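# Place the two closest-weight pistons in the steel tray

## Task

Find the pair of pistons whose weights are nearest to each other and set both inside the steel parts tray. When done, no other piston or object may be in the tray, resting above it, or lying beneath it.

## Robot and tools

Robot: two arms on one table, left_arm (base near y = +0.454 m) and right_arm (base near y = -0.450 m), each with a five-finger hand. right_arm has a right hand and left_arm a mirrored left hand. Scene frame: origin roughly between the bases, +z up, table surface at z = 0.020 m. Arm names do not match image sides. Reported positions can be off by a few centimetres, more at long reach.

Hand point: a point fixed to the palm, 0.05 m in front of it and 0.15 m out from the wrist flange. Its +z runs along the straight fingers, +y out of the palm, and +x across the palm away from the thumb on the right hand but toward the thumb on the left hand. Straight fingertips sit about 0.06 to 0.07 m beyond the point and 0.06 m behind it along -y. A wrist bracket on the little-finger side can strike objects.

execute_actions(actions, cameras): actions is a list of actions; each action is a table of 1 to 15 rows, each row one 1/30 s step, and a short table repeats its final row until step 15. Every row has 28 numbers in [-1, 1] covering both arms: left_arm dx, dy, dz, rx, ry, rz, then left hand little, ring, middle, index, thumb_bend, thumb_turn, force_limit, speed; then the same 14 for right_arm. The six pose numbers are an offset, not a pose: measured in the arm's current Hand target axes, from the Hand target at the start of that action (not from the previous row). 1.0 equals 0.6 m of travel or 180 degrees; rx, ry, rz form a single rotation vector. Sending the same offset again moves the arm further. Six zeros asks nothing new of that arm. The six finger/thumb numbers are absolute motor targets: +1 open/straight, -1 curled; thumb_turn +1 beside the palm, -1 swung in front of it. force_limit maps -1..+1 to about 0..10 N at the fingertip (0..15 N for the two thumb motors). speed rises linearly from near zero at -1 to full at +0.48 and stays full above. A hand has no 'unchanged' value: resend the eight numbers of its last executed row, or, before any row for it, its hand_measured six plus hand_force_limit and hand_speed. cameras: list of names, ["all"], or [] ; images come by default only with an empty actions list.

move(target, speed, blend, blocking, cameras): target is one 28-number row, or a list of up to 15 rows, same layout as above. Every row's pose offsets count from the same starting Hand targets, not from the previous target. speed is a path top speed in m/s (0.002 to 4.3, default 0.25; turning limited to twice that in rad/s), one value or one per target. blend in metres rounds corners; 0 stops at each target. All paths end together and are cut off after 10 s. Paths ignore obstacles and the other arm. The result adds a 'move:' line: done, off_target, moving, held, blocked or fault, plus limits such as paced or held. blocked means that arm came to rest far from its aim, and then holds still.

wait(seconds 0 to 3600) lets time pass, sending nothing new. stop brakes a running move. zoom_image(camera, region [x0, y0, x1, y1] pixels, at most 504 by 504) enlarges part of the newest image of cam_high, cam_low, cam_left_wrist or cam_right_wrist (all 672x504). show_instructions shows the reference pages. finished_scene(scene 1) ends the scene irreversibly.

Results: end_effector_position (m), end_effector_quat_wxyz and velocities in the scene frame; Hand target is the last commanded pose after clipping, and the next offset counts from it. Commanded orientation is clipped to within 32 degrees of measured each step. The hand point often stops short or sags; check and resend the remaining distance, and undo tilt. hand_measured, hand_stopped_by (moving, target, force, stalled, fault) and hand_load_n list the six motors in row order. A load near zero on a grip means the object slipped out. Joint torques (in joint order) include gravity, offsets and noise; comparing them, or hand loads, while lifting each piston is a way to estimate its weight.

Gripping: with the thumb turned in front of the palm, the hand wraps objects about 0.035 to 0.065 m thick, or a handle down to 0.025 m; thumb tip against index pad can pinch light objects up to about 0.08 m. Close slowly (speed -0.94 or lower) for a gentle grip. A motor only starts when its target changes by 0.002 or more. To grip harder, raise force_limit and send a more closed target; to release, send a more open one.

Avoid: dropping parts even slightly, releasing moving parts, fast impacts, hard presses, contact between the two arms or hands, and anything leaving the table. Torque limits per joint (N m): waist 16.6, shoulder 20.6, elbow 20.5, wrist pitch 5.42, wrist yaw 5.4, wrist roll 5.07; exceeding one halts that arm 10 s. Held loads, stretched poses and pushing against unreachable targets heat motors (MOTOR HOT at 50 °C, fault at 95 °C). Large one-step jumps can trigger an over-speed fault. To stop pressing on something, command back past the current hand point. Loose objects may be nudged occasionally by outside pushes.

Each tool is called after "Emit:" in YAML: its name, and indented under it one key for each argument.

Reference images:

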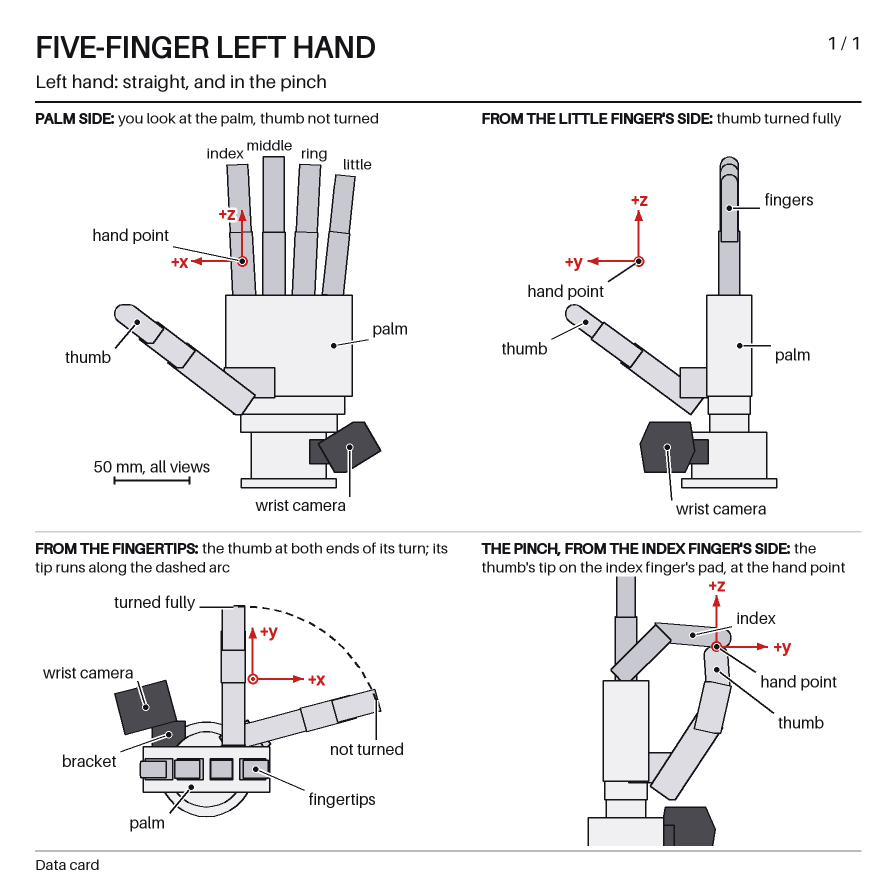

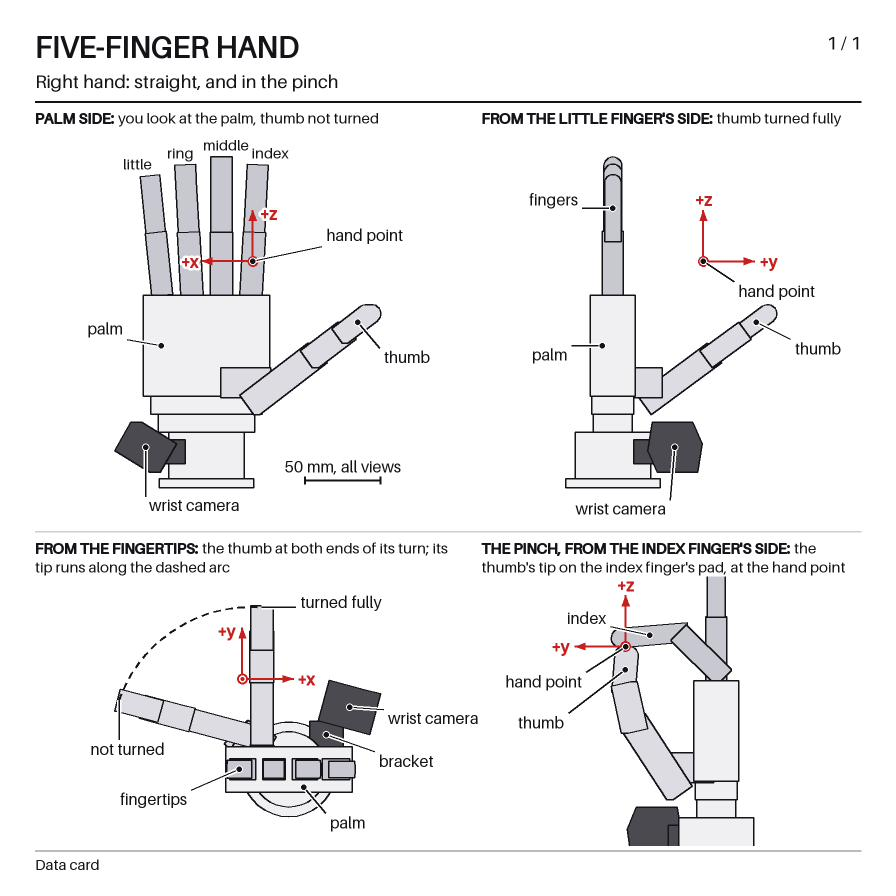

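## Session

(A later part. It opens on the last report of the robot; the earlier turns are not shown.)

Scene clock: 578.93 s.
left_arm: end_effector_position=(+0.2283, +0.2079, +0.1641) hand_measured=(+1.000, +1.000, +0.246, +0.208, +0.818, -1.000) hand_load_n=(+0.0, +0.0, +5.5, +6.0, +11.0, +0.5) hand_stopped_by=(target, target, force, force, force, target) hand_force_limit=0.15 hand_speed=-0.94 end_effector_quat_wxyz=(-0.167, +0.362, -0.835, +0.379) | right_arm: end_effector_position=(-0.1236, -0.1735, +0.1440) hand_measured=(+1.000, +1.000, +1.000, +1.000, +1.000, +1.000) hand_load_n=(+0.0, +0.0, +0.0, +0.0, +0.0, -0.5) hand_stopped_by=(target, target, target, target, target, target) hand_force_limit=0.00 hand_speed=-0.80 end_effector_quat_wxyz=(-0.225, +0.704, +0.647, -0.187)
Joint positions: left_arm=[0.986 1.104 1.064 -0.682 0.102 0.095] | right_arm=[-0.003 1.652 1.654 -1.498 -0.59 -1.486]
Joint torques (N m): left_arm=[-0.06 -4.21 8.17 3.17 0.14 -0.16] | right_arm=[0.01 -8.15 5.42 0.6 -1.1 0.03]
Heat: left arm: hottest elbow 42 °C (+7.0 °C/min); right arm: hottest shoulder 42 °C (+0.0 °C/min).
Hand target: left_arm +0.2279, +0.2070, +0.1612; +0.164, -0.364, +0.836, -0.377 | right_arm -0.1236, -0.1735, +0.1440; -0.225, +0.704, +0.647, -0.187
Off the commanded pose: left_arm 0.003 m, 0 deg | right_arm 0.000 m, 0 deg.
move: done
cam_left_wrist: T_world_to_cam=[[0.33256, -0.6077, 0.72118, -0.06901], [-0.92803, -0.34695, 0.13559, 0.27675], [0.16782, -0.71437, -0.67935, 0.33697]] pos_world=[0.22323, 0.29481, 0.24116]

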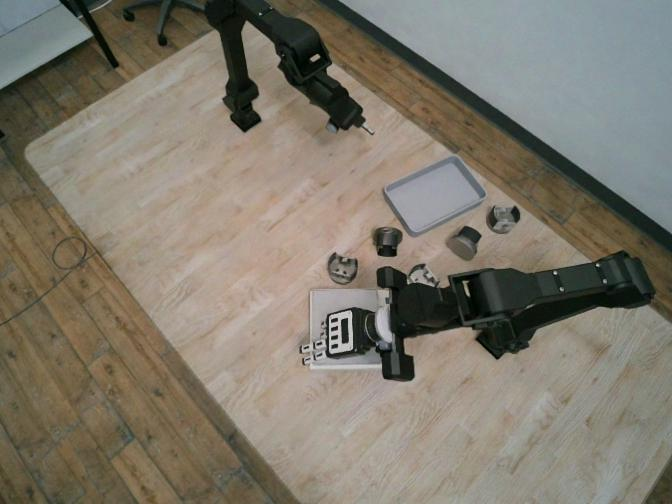

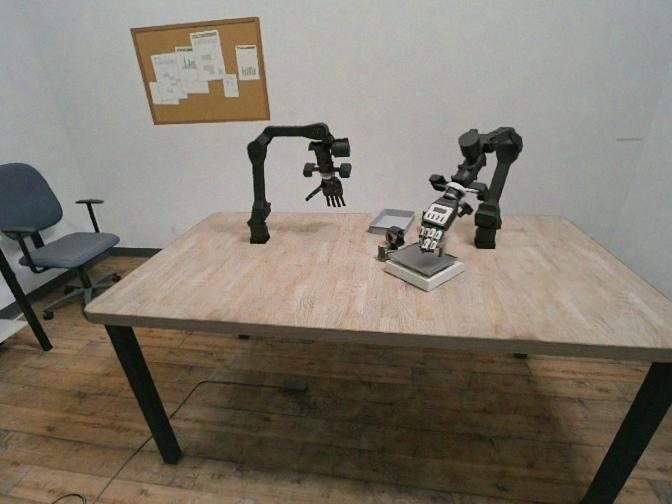

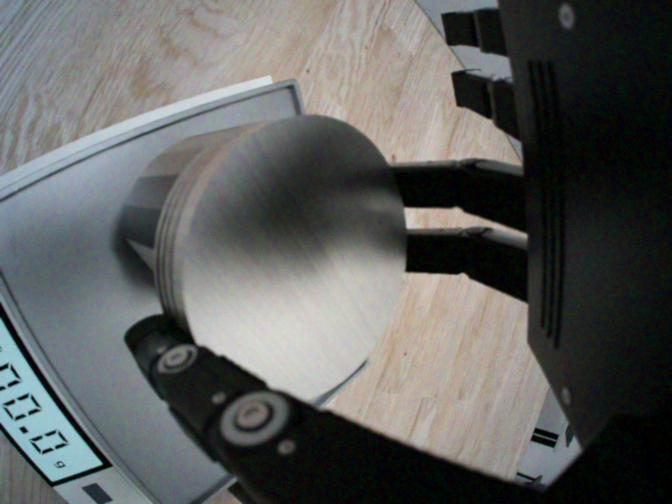

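Emit:
zoom_image:
  camera: "cam_low"
  region: [405, 215, 465, 275]

Scaled by 8.400 from the camera's image (finer frame: 960x720).

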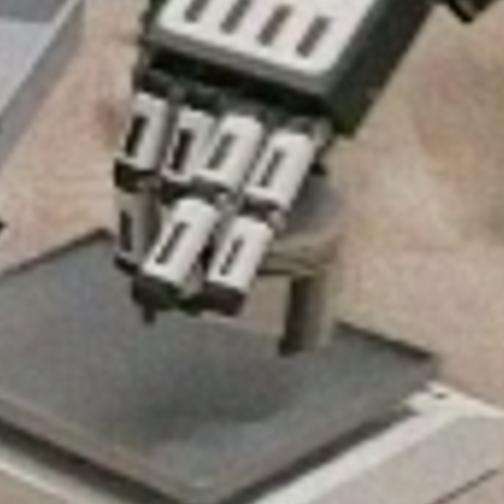

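Emit:
move:
  target: [0.010, 0.0275, 0.0242, 0, 0, 0, 1, 1, 0.0, 0.0, 0.4, -1, 0.15, -0.94, 0, 0, 0, 0, 0, 0, 1, 1, 1, 1, 1, 1, 0, -0.8]
  cameras: ["cam_low", "cam_left_wrist"]
  speed: 0.08

Emit:
zoom_image:
  camera: "cam_low"
  region: [380, 210, 480, 290]

Scene clock: 659.67 s.
left_arm: end_effector_position=(+0.2256, +0.2025, +0.1396) hand_measured=(+1.000, +1.000, +0.246, +0.208, +0.818, -1.000) hand_load_n=(+0.0, +0.0, +5.5, +6.0, +11.0, +0.5) hand_stopped_by=(target, target, force, force, force, target) hand_force_limit=0.15 hand_speed=-0.94 end_effector_quat_wxyz=(-0.164, +0.363, -0.837, +0.375) | right_arm: end_effector_position=(-0.1236, -0.1735, +0.1440) hand_measured=(+1.000, +1.000, +1.000, +1.000, +1.000, +1.000) hand_load_n=(+0.0, +0.0, +0.0, +0.0, +0.0, +0.0) hand_stopped_by=(target, target, target, target, target, target) hand_force_limit=0.00 hand_speed=-0.80 end_effector_quat_wxyz=(-0.225, +0.704, +0.647, -0.187)
Joint positions: left_arm=[0.959 1.104 0.972 -0.599 0.082 0.075] | right_arm=[-0.003 1.652 1.654 -1.498 -0.59 -1.486]
Joint torques (N m): left_arm=[-0.37 -5.96 7.3 3.04 0.08 -0.07] | right_arm=[-0.02 -8.2 5.51 0.6 -1.08 0.02]
Heat: left arm: hottest wrist pitch 48 °C (+5.0 °C/min); right arm: hottest shoulder 42 °C (+0.0 °C/min).
Hand target: left_arm +0.2238, +0.2026, +0.1392; +0.164, -0.364, +0.836, -0.377 | right_arm -0.1236, -0.1735, +0.1440; -0.225, +0.704, +0.647, -0.187
Off the commanded pose: left_arm 0.002 m, 0 deg | right_arm 0.000 m, 0 deg.
move: done
cam_left_wrist: T_world_to_cam=[[0.3392, -0.61066, 0.71557, -0.05386], [-0.9267, -0.34771, 0.14255, 0.2747], [0.16176, -0.71147, -0.68384, 0.31832]] pos_world=[0.22134, 0.2891, 0.21706]

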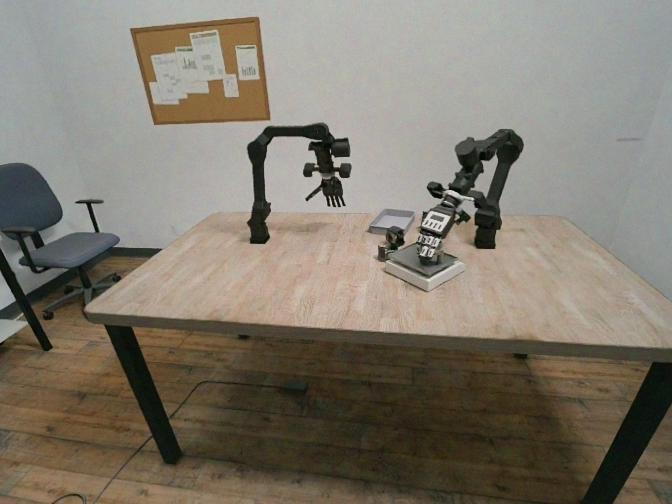

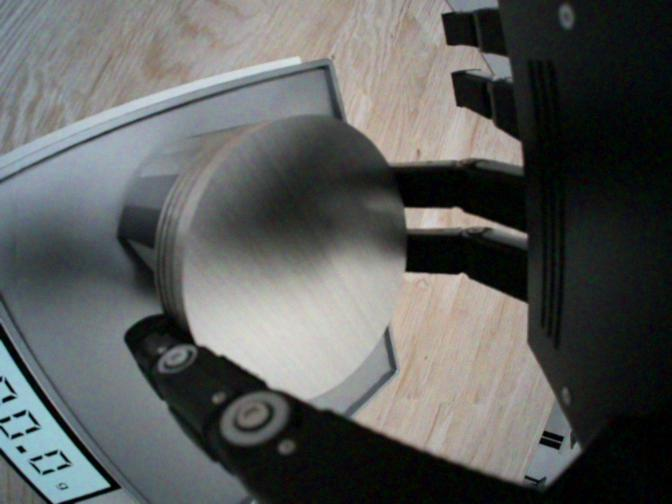

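Scaled by 5.040 from the camera's image (finer frame: 960x720).

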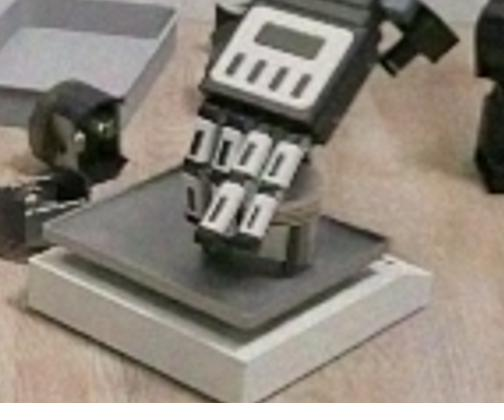

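Emit:
move:
  target: [0, 0.00626, 0.0055, 0, 0, 0, 1, 1, 0.0, 0.0, 0.4, -1, 0.15, -0.94, 0, 0, 0, 0, 0, 0, 1, 1, 1, 1, 1, 1, 0, -0.8]
  cameras: ["cam_left_wrist"]
  speed: 0.05

Scene clock: 671.27 s.
left_arm: end_effector_position=(+0.2255, +0.2024, +0.1341) hand_measured=(+1.000, +1.000, +0.246, +0.208, +0.818, -1.000) hand_load_n=(+0.0, +0.0, +5.5, +6.0, +11.0, +0.5) hand_stopped_by=(target, target, force, force, force, target) hand_force_limit=0.15 hand_speed=-0.94 end_effector_quat_wxyz=(-0.163, +0.363, -0.837, +0.374) | right_arm: end_effector_position=(-0.1236, -0.1735, +0.1440) hand_measured=(+1.000, +1.000, +1.000, +1.000, +1.000, +1.000) hand_load_n=(+0.0, +0.0, +0.0, +0.0, +0.0, +0.0) hand_stopped_by=(target, target, target, target, target, target) hand_force_limit=0.00 hand_speed=-0.80 end_effector_quat_wxyz=(-0.225, +0.704, +0.647, -0.187)
Joint positions: left_arm=[0.958 1.104 0.952 -0.58 0.082 0.075] | right_arm=[-0.003 1.652 1.654 -1.498 -0.59 -1.486]
Joint torques (N m): left_arm=[-0.05 -6.13 7.41 3.12 0.04 -0.15] | right_arm=[-0.05 -8.21 5.47 0.6 -1.08 0.02]
Heat: left arm: hottest wrist pitch 47 °C (+2.0 °C/min); right arm: hottest shoulder 42 °C (+0.0 °C/min).
Hand target: left_arm +0.2237, +0.2025, +0.1342; +0.164, -0.363, +0.836, -0.377 | right_arm -0.1236, -0.1735, +0.1440; -0.225, +0.704, +0.647, -0.187
Off the commanded pose: left_arm 0.002 m, 0 deg | right_arm 0.000 m, 0 deg.
move: done
cam_left_wrist: T_world_to_cam=[[0.34004, -0.61157, 0.7144, -0.04973], [-0.92662, -0.34752, 0.14355, 0.27515], [0.16047, -0.71079, -0.68486, 0.31486]] pos_world=[0.22134, 0.289, 0.21166]

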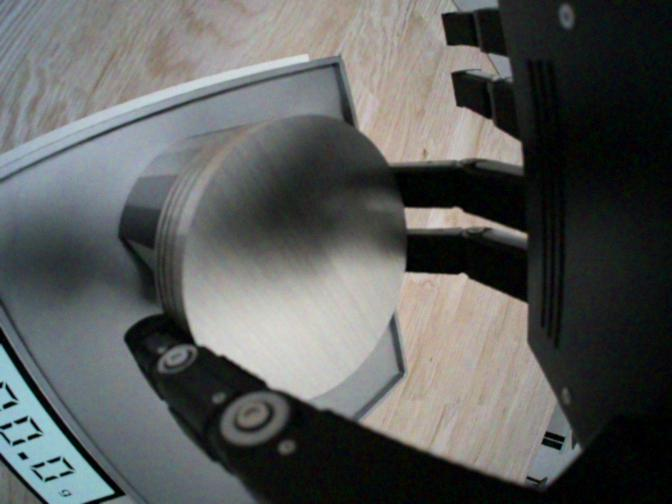

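Emit:
move:
  target: [0, 0.00375, 0.0033, 0, 0, 0, 1, 1, 0.0, 0.0, 0.4, -1, 0.15, -0.94, 0, 0, 0, 0, 0, 0, 1, 1, 1, 1, 1, 1, 0, -0.8]
  cameras: ["cam_low", "cam_left_wrist"]
  speed: 0.05

Emit:
zoom_image:
  camera: "cam_low"
  region: [405, 215, 465, 275]

Scene clock: 684.33 s.
left_arm: end_effector_position=(+0.2263, +0.2019, +0.1330) hand_measured=(+1.000, +1.000, +0.246, +0.208, +0.818, -1.000) hand_load_n=(+0.0, +0.0, +5.5, +5.0, +11.0, +0.5) hand_stopped_by=(target, target, force, force, force, target) hand_force_limit=0.15 hand_speed=-0.94 end_effector_quat_wxyz=(-0.164, +0.363, -0.836, +0.376) | right_arm: end_effector_position=(-0.1236, -0.1735, +0.1440) hand_measured=(+1.000, +1.000, +1.000, +1.000, +1.000, +1.000) hand_load_n=(+0.0, +0.0, +0.0, +0.0, +0.0, -0.5) hand_stopped_by=(target, target, target, target, target, target) hand_force_limit=0.00 hand_speed=-0.80 end_effector_quat_wxyz=(-0.225, +0.704, +0.647, -0.187)
Joint positions: left_arm=[0.958 1.102 0.943 -0.568 0.082 0.075] | right_arm=[-0.003 1.652 1.654 -1.498 -0.59 -1.486]
Joint torques (N m): left_arm=[-0.16 -6.03 6.96 2.97 0.06 -0.09] | right_arm=[-0.06 -8.22 5.45 0.59 -1.08 0.01]
Heat: left arm: hottest wrist pitch 44 °C (-2.0 °C/min); right arm: hottest shoulder 43 °C (+1.0 °C/min).
Hand target: left_arm +0.2238, +0.2025, +0.1313; +0.164, -0.363, +0.836, -0.378 | right_arm -0.1236, -0.1735, +0.1440; -0.225, +0.704, +0.647, -0.187
Off the commanded pose: left_arm 0.003 m, 0 deg | right_arm 0.000 m, 0 deg.
move: done
cam_left_wrist: T_world_to_cam=[[0.33717, -0.6095, 0.71751, -0.04975], [-0.9272, -0.34706, 0.14088, 0.27623], [0.16315, -0.71278, -0.68215, 0.31295]] pos_world=[0.22184, 0.28861, 0.21026]

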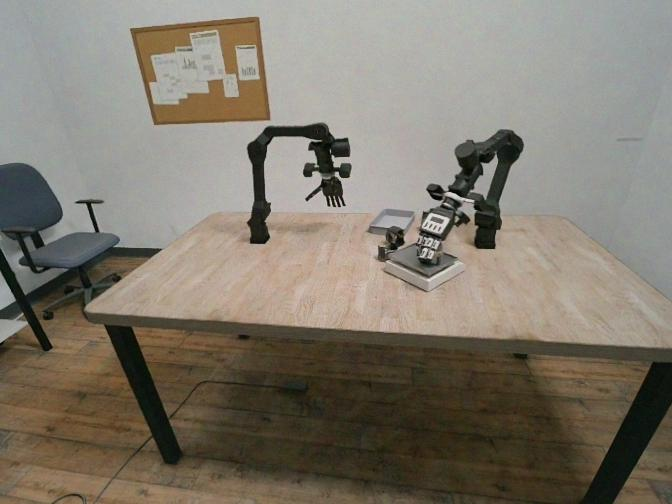

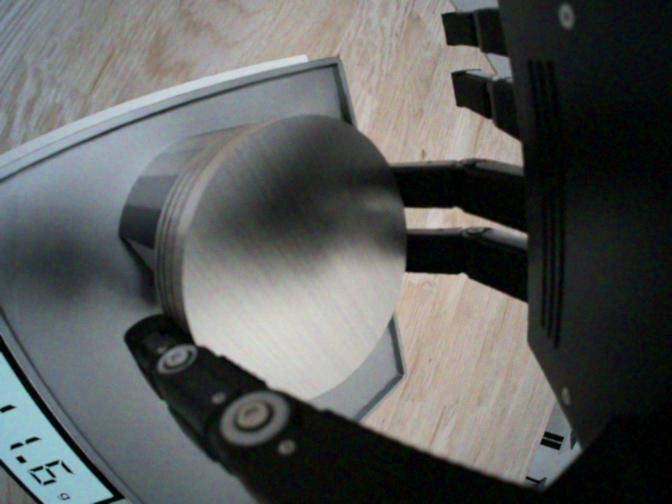

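Scaled by 8.400 from the camera's image (finer frame: 960x720).

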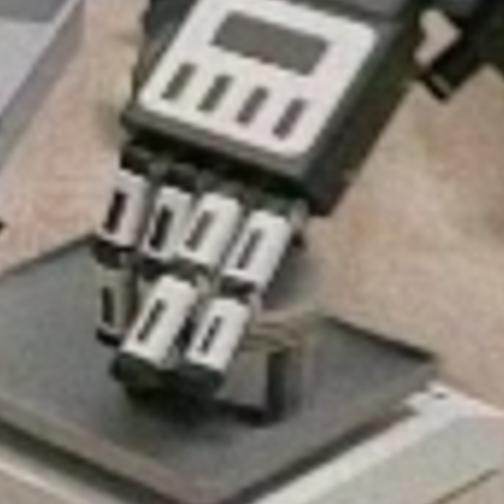

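Emit:
move:
  target: [0, 0.0025, 0.0022, 0, 0, 0, 1, 1, 0.0, 0.0, 0.4, -1, 0.15, -0.94, 0, 0, 0, 0, 0, 0, 1, 1, 1, 1, 1, 1, 0, -0.8]
  cameras: ["cam_left_wrist"]
  speed: 0.05

Emit:
zoom_image:
  camera: "cam_left_wrist"
  region: [0, 320, 180, 504]

Scene clock: 691.93 s.
left_arm: end_effector_position=(+0.2266, +0.2016, +0.1326) hand_measured=(+1.000, +1.000, +0.246, +0.208, +0.818, -1.000) hand_load_n=(+0.0, +0.0, +5.0, +5.5, +11.0, +0.5) hand_stopped_by=(target, target, force, force, force, target) hand_force_limit=0.15 hand_speed=-0.94 end_effector_quat_wxyz=(-0.165, +0.363, -0.836, +0.378) | right_arm: end_effector_position=(-0.1236, -0.1735, +0.1440) hand_measured=(+1.000, +1.000, +1.000, +1.000, +1.000, +1.000) hand_load_n=(+0.0, +0.0, +0.0, +0.0, +0.0, +0.0) hand_stopped_by=(target, target, target, target, target, target) hand_force_limit=0.00 hand_speed=-0.80 end_effector_quat_wxyz=(-0.225, +0.704, +0.647, -0.187)
Joint positions: left_arm=[0.958 1.098 0.936 -0.561 0.082 0.075] | right_arm=[-0.003 1.652 1.654 -1.498 -0.59 -1.486]
Joint torques (N m): left_arm=[-0.16 -5.76 6.79 2.98 0.04 -0.15] | right_arm=[0.01 -8.2 5.42 0.6 -1.09 0.02]
Heat: left arm: hottest wrist pitch 45 °C (-1.0 °C/min); right arm: hottest shoulder 43 °C (+1.0 °C/min).
Hand target: left_arm +0.2237, +0.2025, +0.1293; +0.164, -0.363, +0.836, -0.378 | right_arm -0.1236, -0.1735, +0.1440; -0.225, +0.704, +0.647, -0.187
Off the commanded pose: left_arm 0.004 m, 0 deg | right_arm 0.000 m, 0 deg.
move: done
cam_left_wrist: T_world_to_cam=[[0.33507, -0.60745, 0.72023, -0.05002], [-0.92755, -0.3469, 0.13894, 0.27675], [0.16545, -0.71461, -0.67968, 0.31204]] pos_world=[0.22184, 0.28861, 0.20966]

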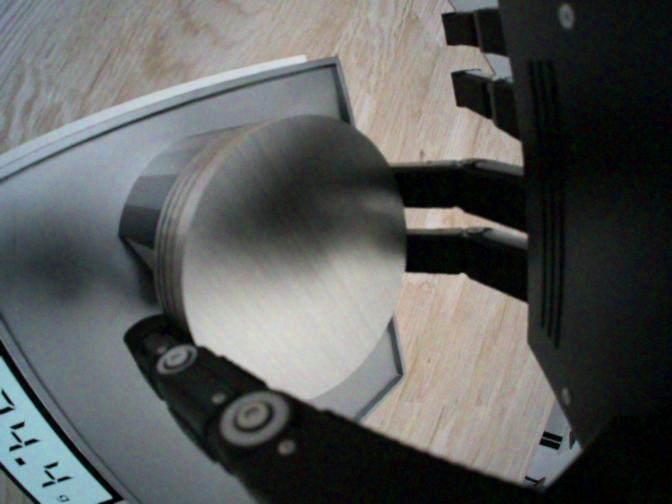

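Scaled by 2.739 from the camera's image (finer frame: 960x720).

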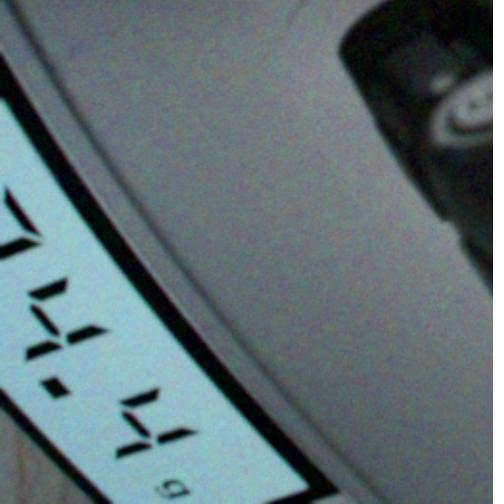

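Emit:
move:
  target:
    - [0, 0, 0, 0, 0, 0, 1, 1, 0.34, 0.34, 0.9, -1, 0.15, -0.92, 0, 0, 0, 0, 0, 0, 1, 1, 1, 1, 1, 1, 0, -0.8]
    - [0, 0, 0, 0, 0, 0, 1, 1, 0.6, 0.6, 1, -1, 0.15, -0.6, 0, 0, 0, 0, 0, 0, 1, 1, 1, 1, 1, 1, 0, -0.8]
  cameras: ["cam_left_wrist"]

Emit:
zoom_image:
  camera: "cam_left_wrist"
  region: [0, 320, 180, 504]

Scene clock: 702.60 s.
left_arm: end_effector_position=(+0.2272, +0.2012, +0.1332) hand_measured=(+1.000, +1.000, +0.600, +0.600, +1.000, -1.000) hand_load_n=(+0.0, +0.0, +0.0, +0.0, +0.5, +0.0) hand_stopped_by=(target, target, target, target, target, target) hand_force_limit=0.15 hand_speed=-0.60 end_effector_quat_wxyz=(-0.166, +0.362, -0.835, +0.379) | right_arm: end_effector_position=(-0.1236, -0.1735, +0.1440) hand_measured=(+1.000, +1.000, +1.000, +1.000, +1.000, +1.000) hand_load_n=(+0.0, +0.0, +0.0, +0.0, +0.0, +0.0) hand_stopped_by=(target, target, target, target, target, target) hand_force_limit=0.00 hand_speed=-0.80 end_effector_quat_wxyz=(-0.225, +0.704, +0.647, -0.187)
Joint positions: left_arm=[0.958 1.098 0.935 -0.557 0.082 0.075] | right_arm=[-0.003 1.652 1.654 -1.498 -0.59 -1.486]
Joint torques (N m): left_arm=[-0.11 -5.66 6.97 2.79 0.03 -0.14] | right_arm=[0.03 -8.18 5.47 0.6 -1.08 0.02]
Heat: left arm: hottest wrist pitch 44 °C (-3.0 °C/min); right arm: hottest shoulder 43 °C (+1.0 °C/min).
Hand target: left_arm +0.2237, +0.2025, +0.1293; +0.164, -0.363, +0.836, -0.378 | right_arm -0.1236, -0.1735, +0.1440; -0.225, +0.704, +0.647, -0.187
Off the commanded pose: left_arm 0.005 m, 0 deg | right_arm 0.000 m, 0 deg.
move: done
cam_left_wrist: T_world_to_cam=[[0.33336, -0.60608, 0.72217, -0.05111], [-0.92787, -0.34669, 0.13735, 0.27727], [0.16713, -0.71587, -0.67794, 0.31159]] pos_world=[0.22223, 0.28821, 0.21006]

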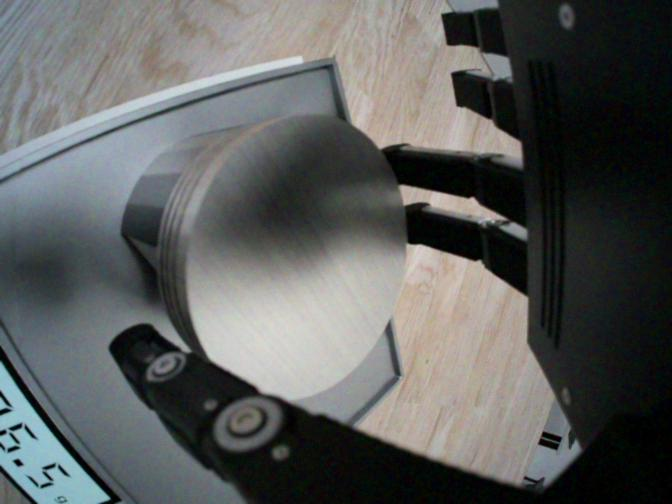

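Scaled by 2.739 from the camera's image (finer frame: 960x720).

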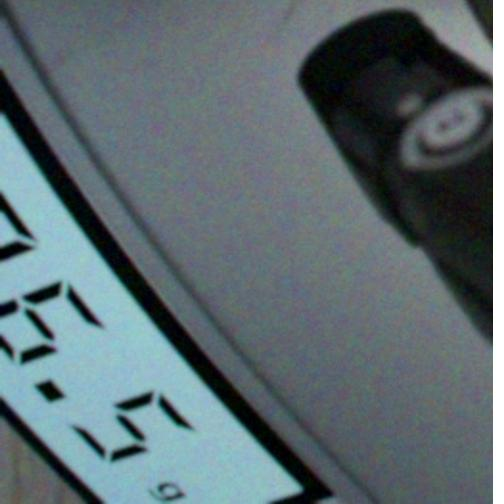

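Emit:
move:
  target:
    - [0, -0.1126, -0.0991, 0, 0, 0, 1, 1, 0.6, 0.6, 1, -1, 0.15, 0, 0, 0, 0, 0, 0, 0, 1, 1, 1, 1, 1, 1, 0, -0.8]
    - [0.3043, -0.0468, -0.0447, 0, 0.0876, 0.0771, 1, 1, 0.6, 0.6, 1, -1, 0.15, 0, 0, 0, 0, 0, 0, 0, 1, 1, 1, 1, 1, 1, 0, -0.8]
  cameras: ["cam_high", "cam_low", "cam_left_wrist"]
  speed: 0.2
  blend: 0.03

Emit:
zoom_image:
  camera: "cam_high"
  region: [300, 250, 450, 400]

Scene clock: 752.30 s.
left_arm: end_effector_position=(+0.0994, +0.0681, +0.1805) hand_measured=(+1.000, +1.000, +0.600, +0.600, +1.000, -1.000) hand_load_n=(+0.0, +0.0, +0.0, +0.0, +0.0, +0.0) hand_stopped_by=(target, target, target, target, target, target) hand_force_limit=0.15 hand_speed=0.00 end_effector_quat_wxyz=(-0.095, +0.203, -0.882, +0.414) | right_arm: end_effector_position=(-0.1236, -0.1735, +0.1440) hand_measured=(+1.000, +1.000, +1.000, +1.000, +1.000, +1.000) hand_load_n=(+0.0, +0.0, +0.0, +0.0, +0.0, +0.0) hand_stopped_by=(target, target, target, target, target, target) hand_force_limit=0.00 hand_speed=-0.80 end_effector_quat_wxyz=(-0.225, +0.704, +0.647, -0.187)
Joint positions: left_arm=[0.397 1.26 1.201 -0.637 -0.063 -0.052] | right_arm=[-0.003 1.652 1.654 -1.498 -0.59 -1.486]
Joint torques (N m): left_arm=[-0.05 -4.34 6.97 2.79 -0.09 -0.16] | right_arm=[0.09 -8.14 5.43 0.59 -1.09 0.02]
Heat: left arm: hottest wrist pitch 41 °C (-4.0 °C/min); right arm: hottest shoulder 43 °C (+0.0 °C/min).
Hand target: left_arm +0.0981, +0.0701, +0.1682; +0.092, -0.205, +0.888, -0.401 | right_arm -0.1236, -0.1735, +0.1440; -0.225, +0.704, +0.647, -0.187
Off the commanded pose: left_arm 0.013 m, 2 deg | right_arm 0.000 m, 0 deg.
move: off_target (left_arm)
cam_left_wrist: T_world_to_cam=[[0.08702, -0.66956, 0.73765, -0.09725], [-0.99156, 0.01319, 0.12894, 0.08941], [-0.09606, -0.74264, -0.66276, 0.29506]] pos_world=[0.12546, 0.15283, 0.25576]

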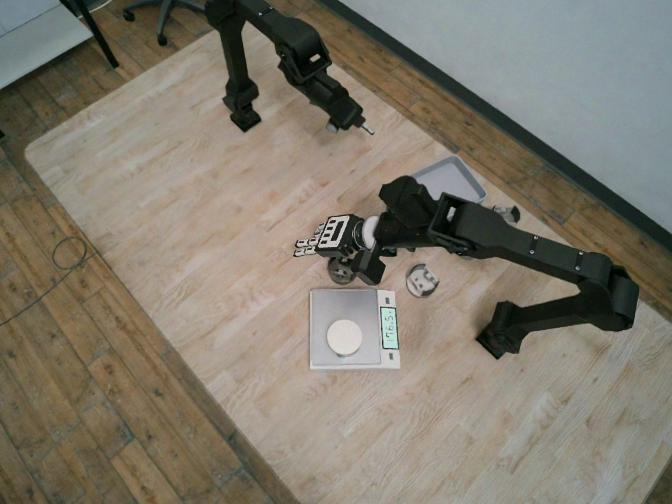

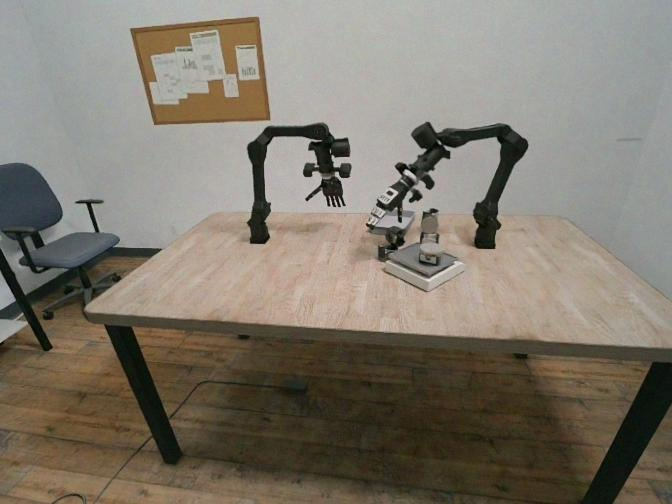

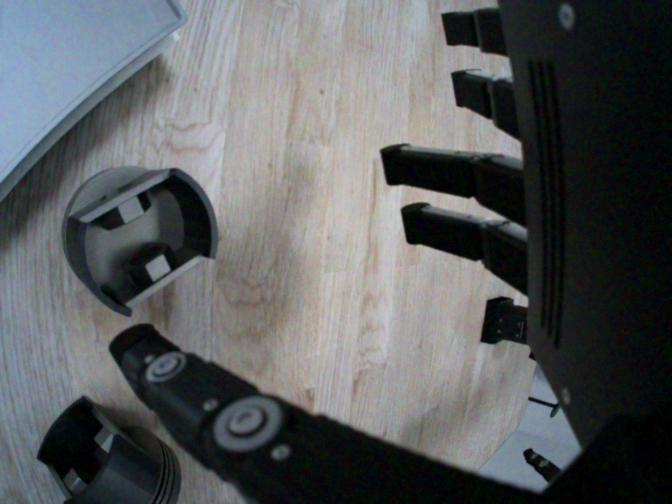

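Scaled by 3.360 from the camera's image (finer frame: 960x720).

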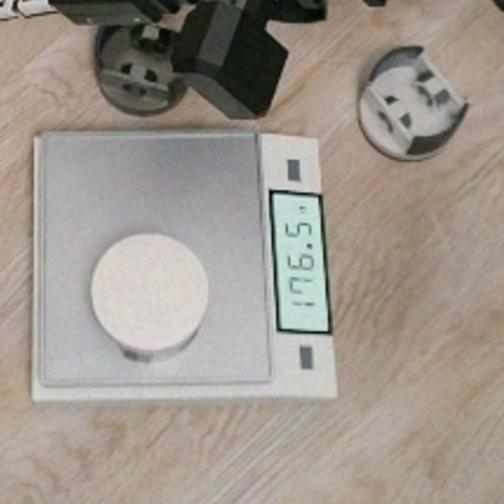

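Emit:
move:
  target: [0.0087, 0.0637, 0.0438, -0.009, 0.0083, 0.0074, 1, 1, 0.6, 0.6, 1, -1, 0.15, 0, 0, 0, 0, 0, 0, 0, 1, 1, 1, 1, 1, 1, 0, -0.8]
  cameras: ["cam_high", "cam_low", "cam_left_wrist"]
  speed: 0.15

Scene clock: 854.33 s.
left_arm: end_effector_position=(+0.0928, +0.0687, +0.1349) hand_measured=(+1.000, +1.000, +0.600, +0.600, +1.000, -1.000) hand_load_n=(+0.0, +0.0, +0.0, +0.0, +0.0, +0.0) hand_stopped_by=(target, target, target, target, target, target) hand_force_limit=0.15 hand_speed=0.00 end_effector_quat_wxyz=(-0.085, +0.192, -0.891, +0.403) | right_arm: end_effector_position=(-0.1236, -0.1735, +0.1440) hand_measured=(+1.000, +1.000, +1.000, +1.000, +1.000, +1.000) hand_load_n=(+0.0, +0.0, +0.0, +0.0, +0.0, +0.0) hand_stopped_by=(target, target, target, target, target, target) hand_force_limit=0.00 hand_speed=-0.80 end_effector_quat_wxyz=(-0.225, +0.704, +0.647, -0.187)
Joint positions: left_arm=[0.397 1.263 1.044 -0.503 -0.038 -0.037] | right_arm=[-0.003 1.652 1.654 -1.498 -0.59 -1.486]
Joint torques (N m): left_arm=[0.05 -4.64 6.74 2.78 0.04 0.13] | right_arm=[-0.04 -8.2 5.5 0.6 -1.09 0.02]
Heat: left arm: hottest wrist pitch 48 °C (+2.0 °C/min); right arm: hottest shoulder 43 °C (+0.0 °C/min).
Hand target: left_arm +0.0910, +0.0727, +0.1221; +0.083, -0.191, +0.897, -0.390 | right_arm -0.1236, -0.1735, +0.1440; -0.225, +0.704, +0.647, -0.187
Off the commanded pose: left_arm 0.013 m, 2 deg | right_arm 0.000 m, 0 deg.
move: off_target (left_arm)
cam_left_wrist: T_world_to_cam=[[0.07813, -0.68922, 0.72033, -0.0581], [-0.98877, 0.03878, 0.14435, 0.08461], [-0.12742, -0.72352, -0.67844, 0.26828]] pos_world=[0.12238, 0.15078, 0.21166]

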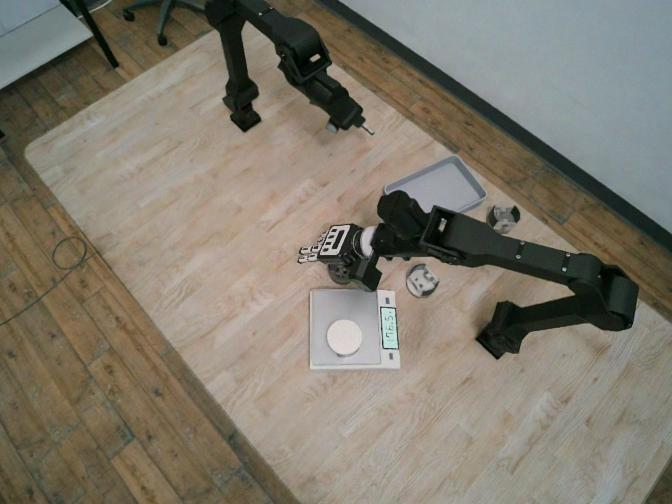

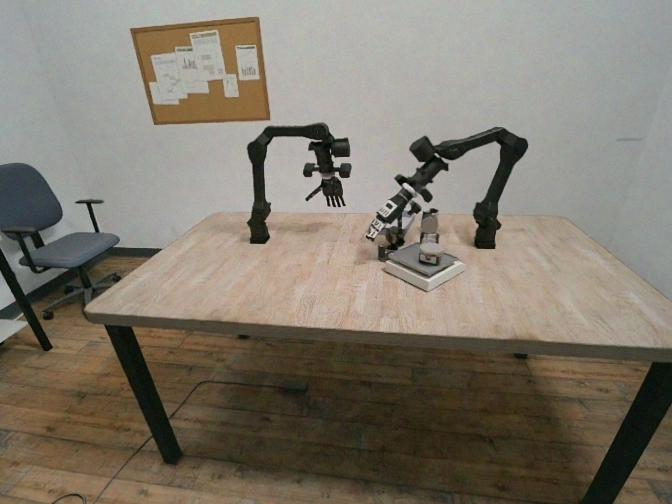

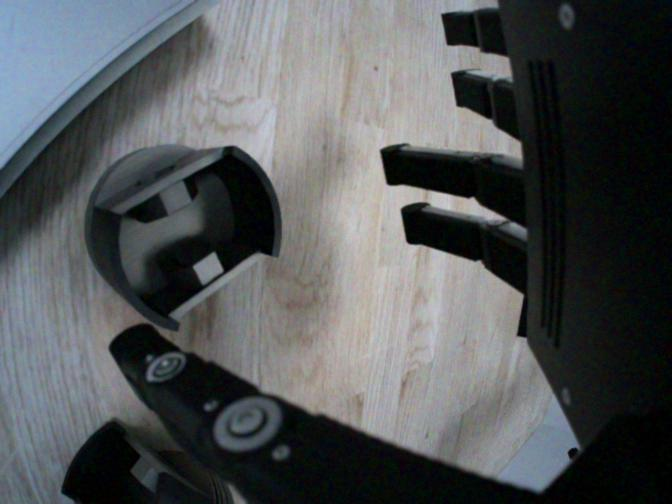

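Emit:
move:
  target: [-0.0055, 0.062, 0.0423, 0, -0.0125, -0.011, 1, 1, 0.6, 0.6, 1, -1, 0.15, 0, 0, 0, 0, 0, 0, 0, 1, 1, 1, 1, 1, 1, 0, -0.8]
  cameras: ["cam_low", "cam_left_wrist"]
  speed: 0.12

Scene clock: 918.67 s.
left_arm: end_effector_position=(+0.0938, +0.0759, +0.0849) hand_measured=(+1.000, +1.000, +0.600, +0.600, +1.000, -1.000) hand_load_n=(+0.0, +0.0, +0.0, +0.0, +0.0, +0.0) hand_stopped_by=(target, target, target, target, target, target) hand_force_limit=0.15 hand_speed=0.00 end_effector_quat_wxyz=(-0.094, +0.213, -0.889, +0.394) | right_arm: end_effector_position=(-0.1236, -0.1735, +0.1440) hand_measured=(+1.000, +1.000, +1.000, +1.000, +1.000, +1.000) hand_load_n=(+0.0, +0.0, +0.0, +0.0, +0.0, +0.0) hand_stopped_by=(target, target, target, target, target, target) hand_force_limit=0.00 hand_speed=-0.80 end_effector_quat_wxyz=(-0.225, +0.704, +0.647, -0.187)
Joint positions: left_arm=[0.379 1.263 0.858 -0.334 -0.088 -0.08] | right_arm=[-0.003 1.652 1.654 -1.498 -0.59 -1.486]
Joint torques (N m): left_arm=[-0.23 -5.93 6.61 2.69 -0.25 -0.13] | right_arm=[-0.02 -8.2 5.49 0.6 -1.08 0.02]
Heat: left arm: hottest wrist pitch 48 °C (+0.0 °C/min); right arm: hottest shoulder 43 °C (+0.0 °C/min).
Hand target: left_arm +0.0912, +0.0802, +0.0776; +0.093, -0.214, +0.892, -0.388 | right_arm -0.1236, -0.1735, +0.1440; -0.225, +0.704, +0.647, -0.187
Off the commanded pose: left_arm 0.009 m, 1 deg | right_arm 0.000 m, 0 deg.
move: off_target (left_arm)
cam_left_wrist: T_world_to_cam=[[0.11318, -0.69458, 0.71045, -0.01929], [-0.98898, -0.01005, 0.14772, 0.096], [-0.09547, -0.71934, -0.68806, 0.23723]] pos_world=[0.11977, 0.15821, 0.16276]

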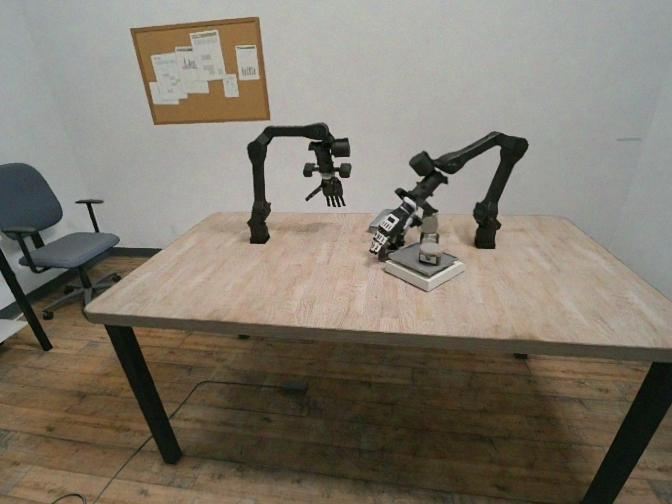

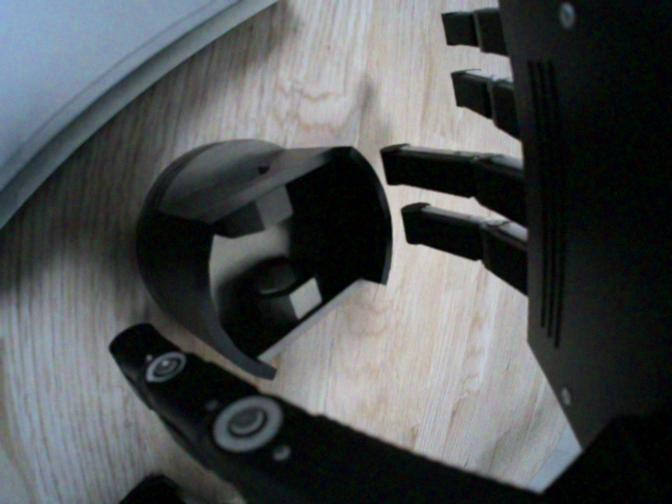

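Emit:
move:
  target:
    - [0, 0.0183, 0.0171, 0, 0, 0, 1, 1, 0.6, 0.6, 1, -1, 0.15, 0, 0, 0, 0, 0, 0, 0, 1, 1, 1, 1, 1, 1, 0, -0.8]
  cameras: ["cam_low", "cam_left_wrist"]
  speed: 0.08

Emit:
zoom_image:
  camera: "cam_low"
  region: [350, 190, 450, 290]

Scene clock: 941.60 s.
left_arm: end_effector_position=(+0.0940, +0.0752, +0.0746) hand_measured=(+1.000, +1.000, +0.600, +0.600, +1.000, -1.000) hand_load_n=(+0.0, -0.5, +0.0, +0.0, +0.0, +0.0) hand_stopped_by=(target, target, target, target, target, target) hand_force_limit=0.15 hand_speed=0.00 end_effector_quat_wxyz=(-0.095, +0.213, -0.886, +0.400) | right_arm: end_effector_position=(-0.1236, -0.1735, +0.1440) hand_measured=(+1.000, +1.000, +1.000, +1.000, +1.000, +1.000) hand_load_n=(+0.0, +0.0, +0.0, -0.5, +0.0, +0.0) hand_stopped_by=(target, target, target, target, target, target) hand_force_limit=0.00 hand_speed=-0.80 end_effector_quat_wxyz=(-0.225, +0.704, +0.647, -0.187)
Joint positions: left_arm=[0.379 1.263 0.805 -0.27 -0.088 -0.08] | right_arm=[-0.003 1.652 1.654 -1.498 -0.59 -1.486]
Joint torques (N m): left_arm=[-0.22 -4.4 6.66 2.66 -0.23 -0.21] | right_arm=[0.02 -8.19 5.48 0.59 -1.09 0.02]
Heat: left arm: hottest wrist pitch 44 °C (-4.0 °C/min); right arm: hottest shoulder 43 °C (+0.0 °C/min).
Hand target: left_arm +0.0912, +0.0803, +0.0625; +0.093, -0.214, +0.892, -0.388 | right_arm -0.1236, -0.1735, +0.1440; -0.225, +0.704, +0.647, -0.187
Off the commanded pose: left_arm 0.013 m, 2 deg | right_arm 0.000 m, 0 deg.
move: off_target (left_arm)
cam_left_wrist: T_world_to_cam=[[0.11023, -0.68636, 0.71886, -0.0134], [-0.98958, -0.00841, 0.14372, 0.09798], [-0.0926, -0.72721, -0.68014, 0.22937]] pos_world=[0.11967, 0.15842, 0.15156]

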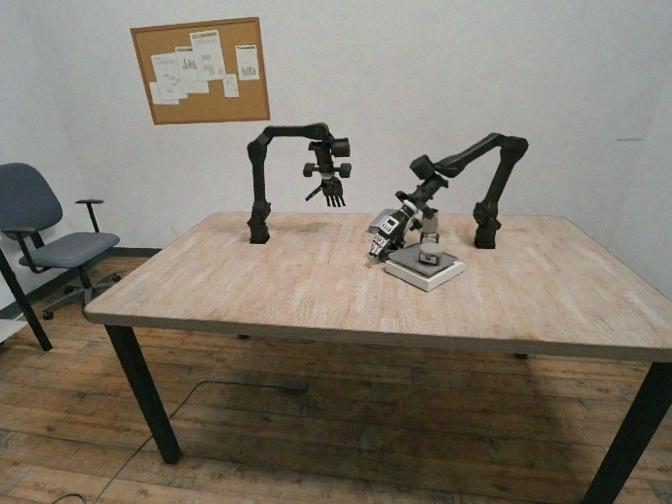

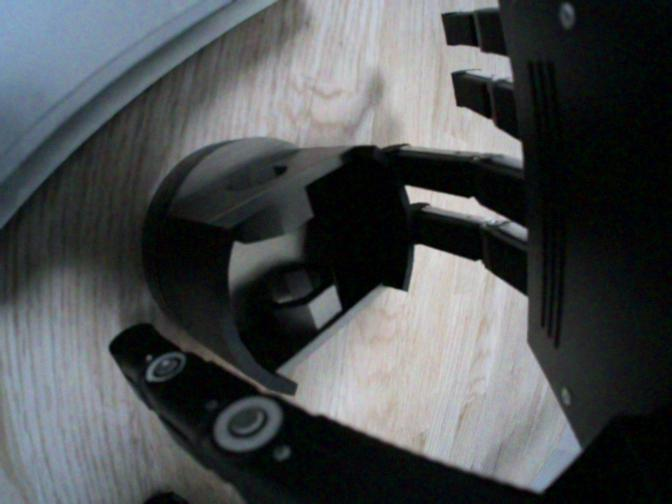

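Scaled by 5.040 from the camera's image (finer frame: 960x720).

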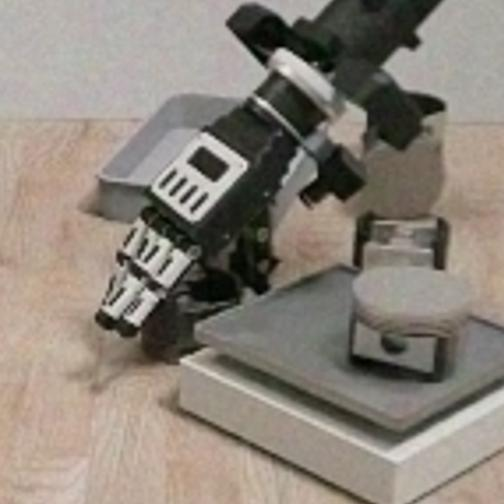

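Emit:
move:
  target: [0, 0, 0, 0, 0, 0, 1, 1, 0.0, 0.0, 0.4, -1, 0.0, -0.93, 0, 0, 0, 0, 0, 0, 1, 1, 1, 1, 1, 1, 0, -0.8]
  cameras: ["cam_high", "cam_left_wrist"]

Scene clock: 956.10 s.
left_arm: end_effector_position=(+0.0943, +0.0750, +0.0748) hand_measured=(+1.000, +1.000, +0.274, +0.254, +0.828, -1.000) hand_load_n=(-0.5, +0.0, +4.5, +5.5, +8.0, +0.5) hand_stopped_by=(target, target, force, force, force, target) hand_force_limit=0.00 hand_speed=-0.93 end_effector_quat_wxyz=(-0.095, +0.213, -0.886, +0.400) | right_arm: end_effector_position=(-0.1236, -0.1735, +0.1440) hand_measured=(+1.000, +1.000, +1.000, +1.000, +1.000, +1.000) hand_load_n=(+0.0, -0.5, +0.0, +0.0, +0.0, +0.0) hand_stopped_by=(target, target, target, target, target, target) hand_force_limit=0.00 hand_speed=-0.80 end_effector_quat_wxyz=(-0.225, +0.704, +0.647, -0.187)
Joint positions: left_arm=[0.379 1.263 0.805 -0.268 -0.089 -0.08] | right_arm=[-0.003 1.652 1.654 -1.498 -0.59 -1.486]
Joint torques (N m): left_arm=[-0.24 -4.58 6.73 2.67 -0.19 -0.13] | right_arm=[-0.02 -8.22 5.43 0.59 -1.08 0.01]
Heat: left arm: hottest wrist pitch 43 °C (-5.1 °C/min); right arm: hottest shoulder 43 °C (+0.0 °C/min).
Hand target: left_arm +0.0912, +0.0803, +0.0625; +0.093, -0.214, +0.892, -0.388 | right_arm -0.1236, -0.1735, +0.1440; -0.225, +0.704, +0.647, -0.187
Off the commanded pose: left_arm 0.014 m, 2 deg | right_arm 0.000 m, 0 deg.
move: done
cam_left_wrist: T_world_to_cam=[[0.10993, -0.68573, 0.71951, -0.01387], [-0.98971, -0.00881, 0.14282, 0.09836], [-0.0916, -0.72781, -0.67964, 0.22928]] pos_world=[0.11987, 0.15823, 0.15176]

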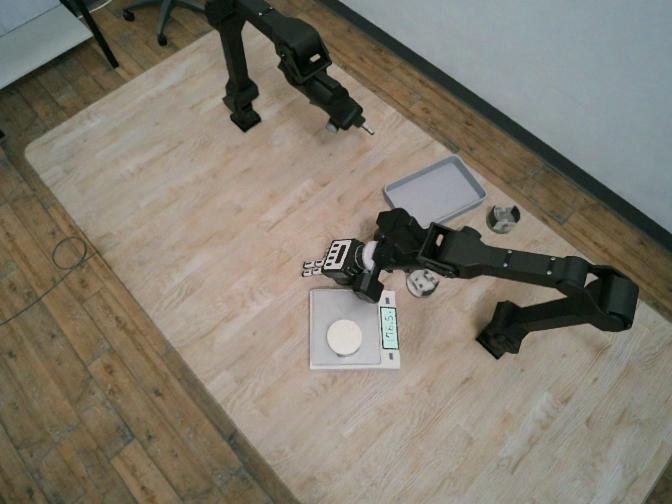

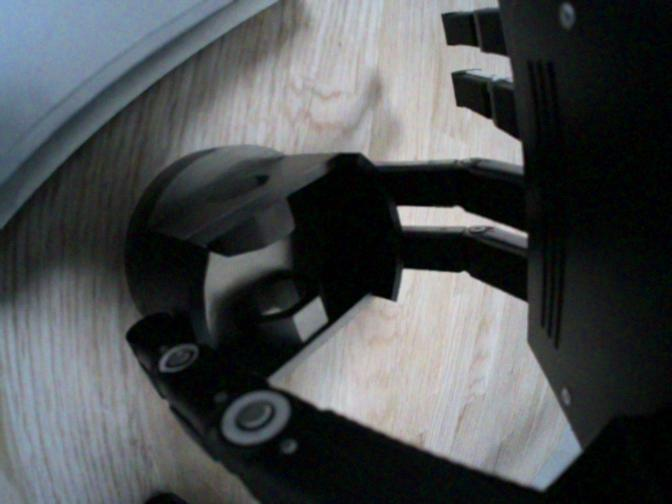

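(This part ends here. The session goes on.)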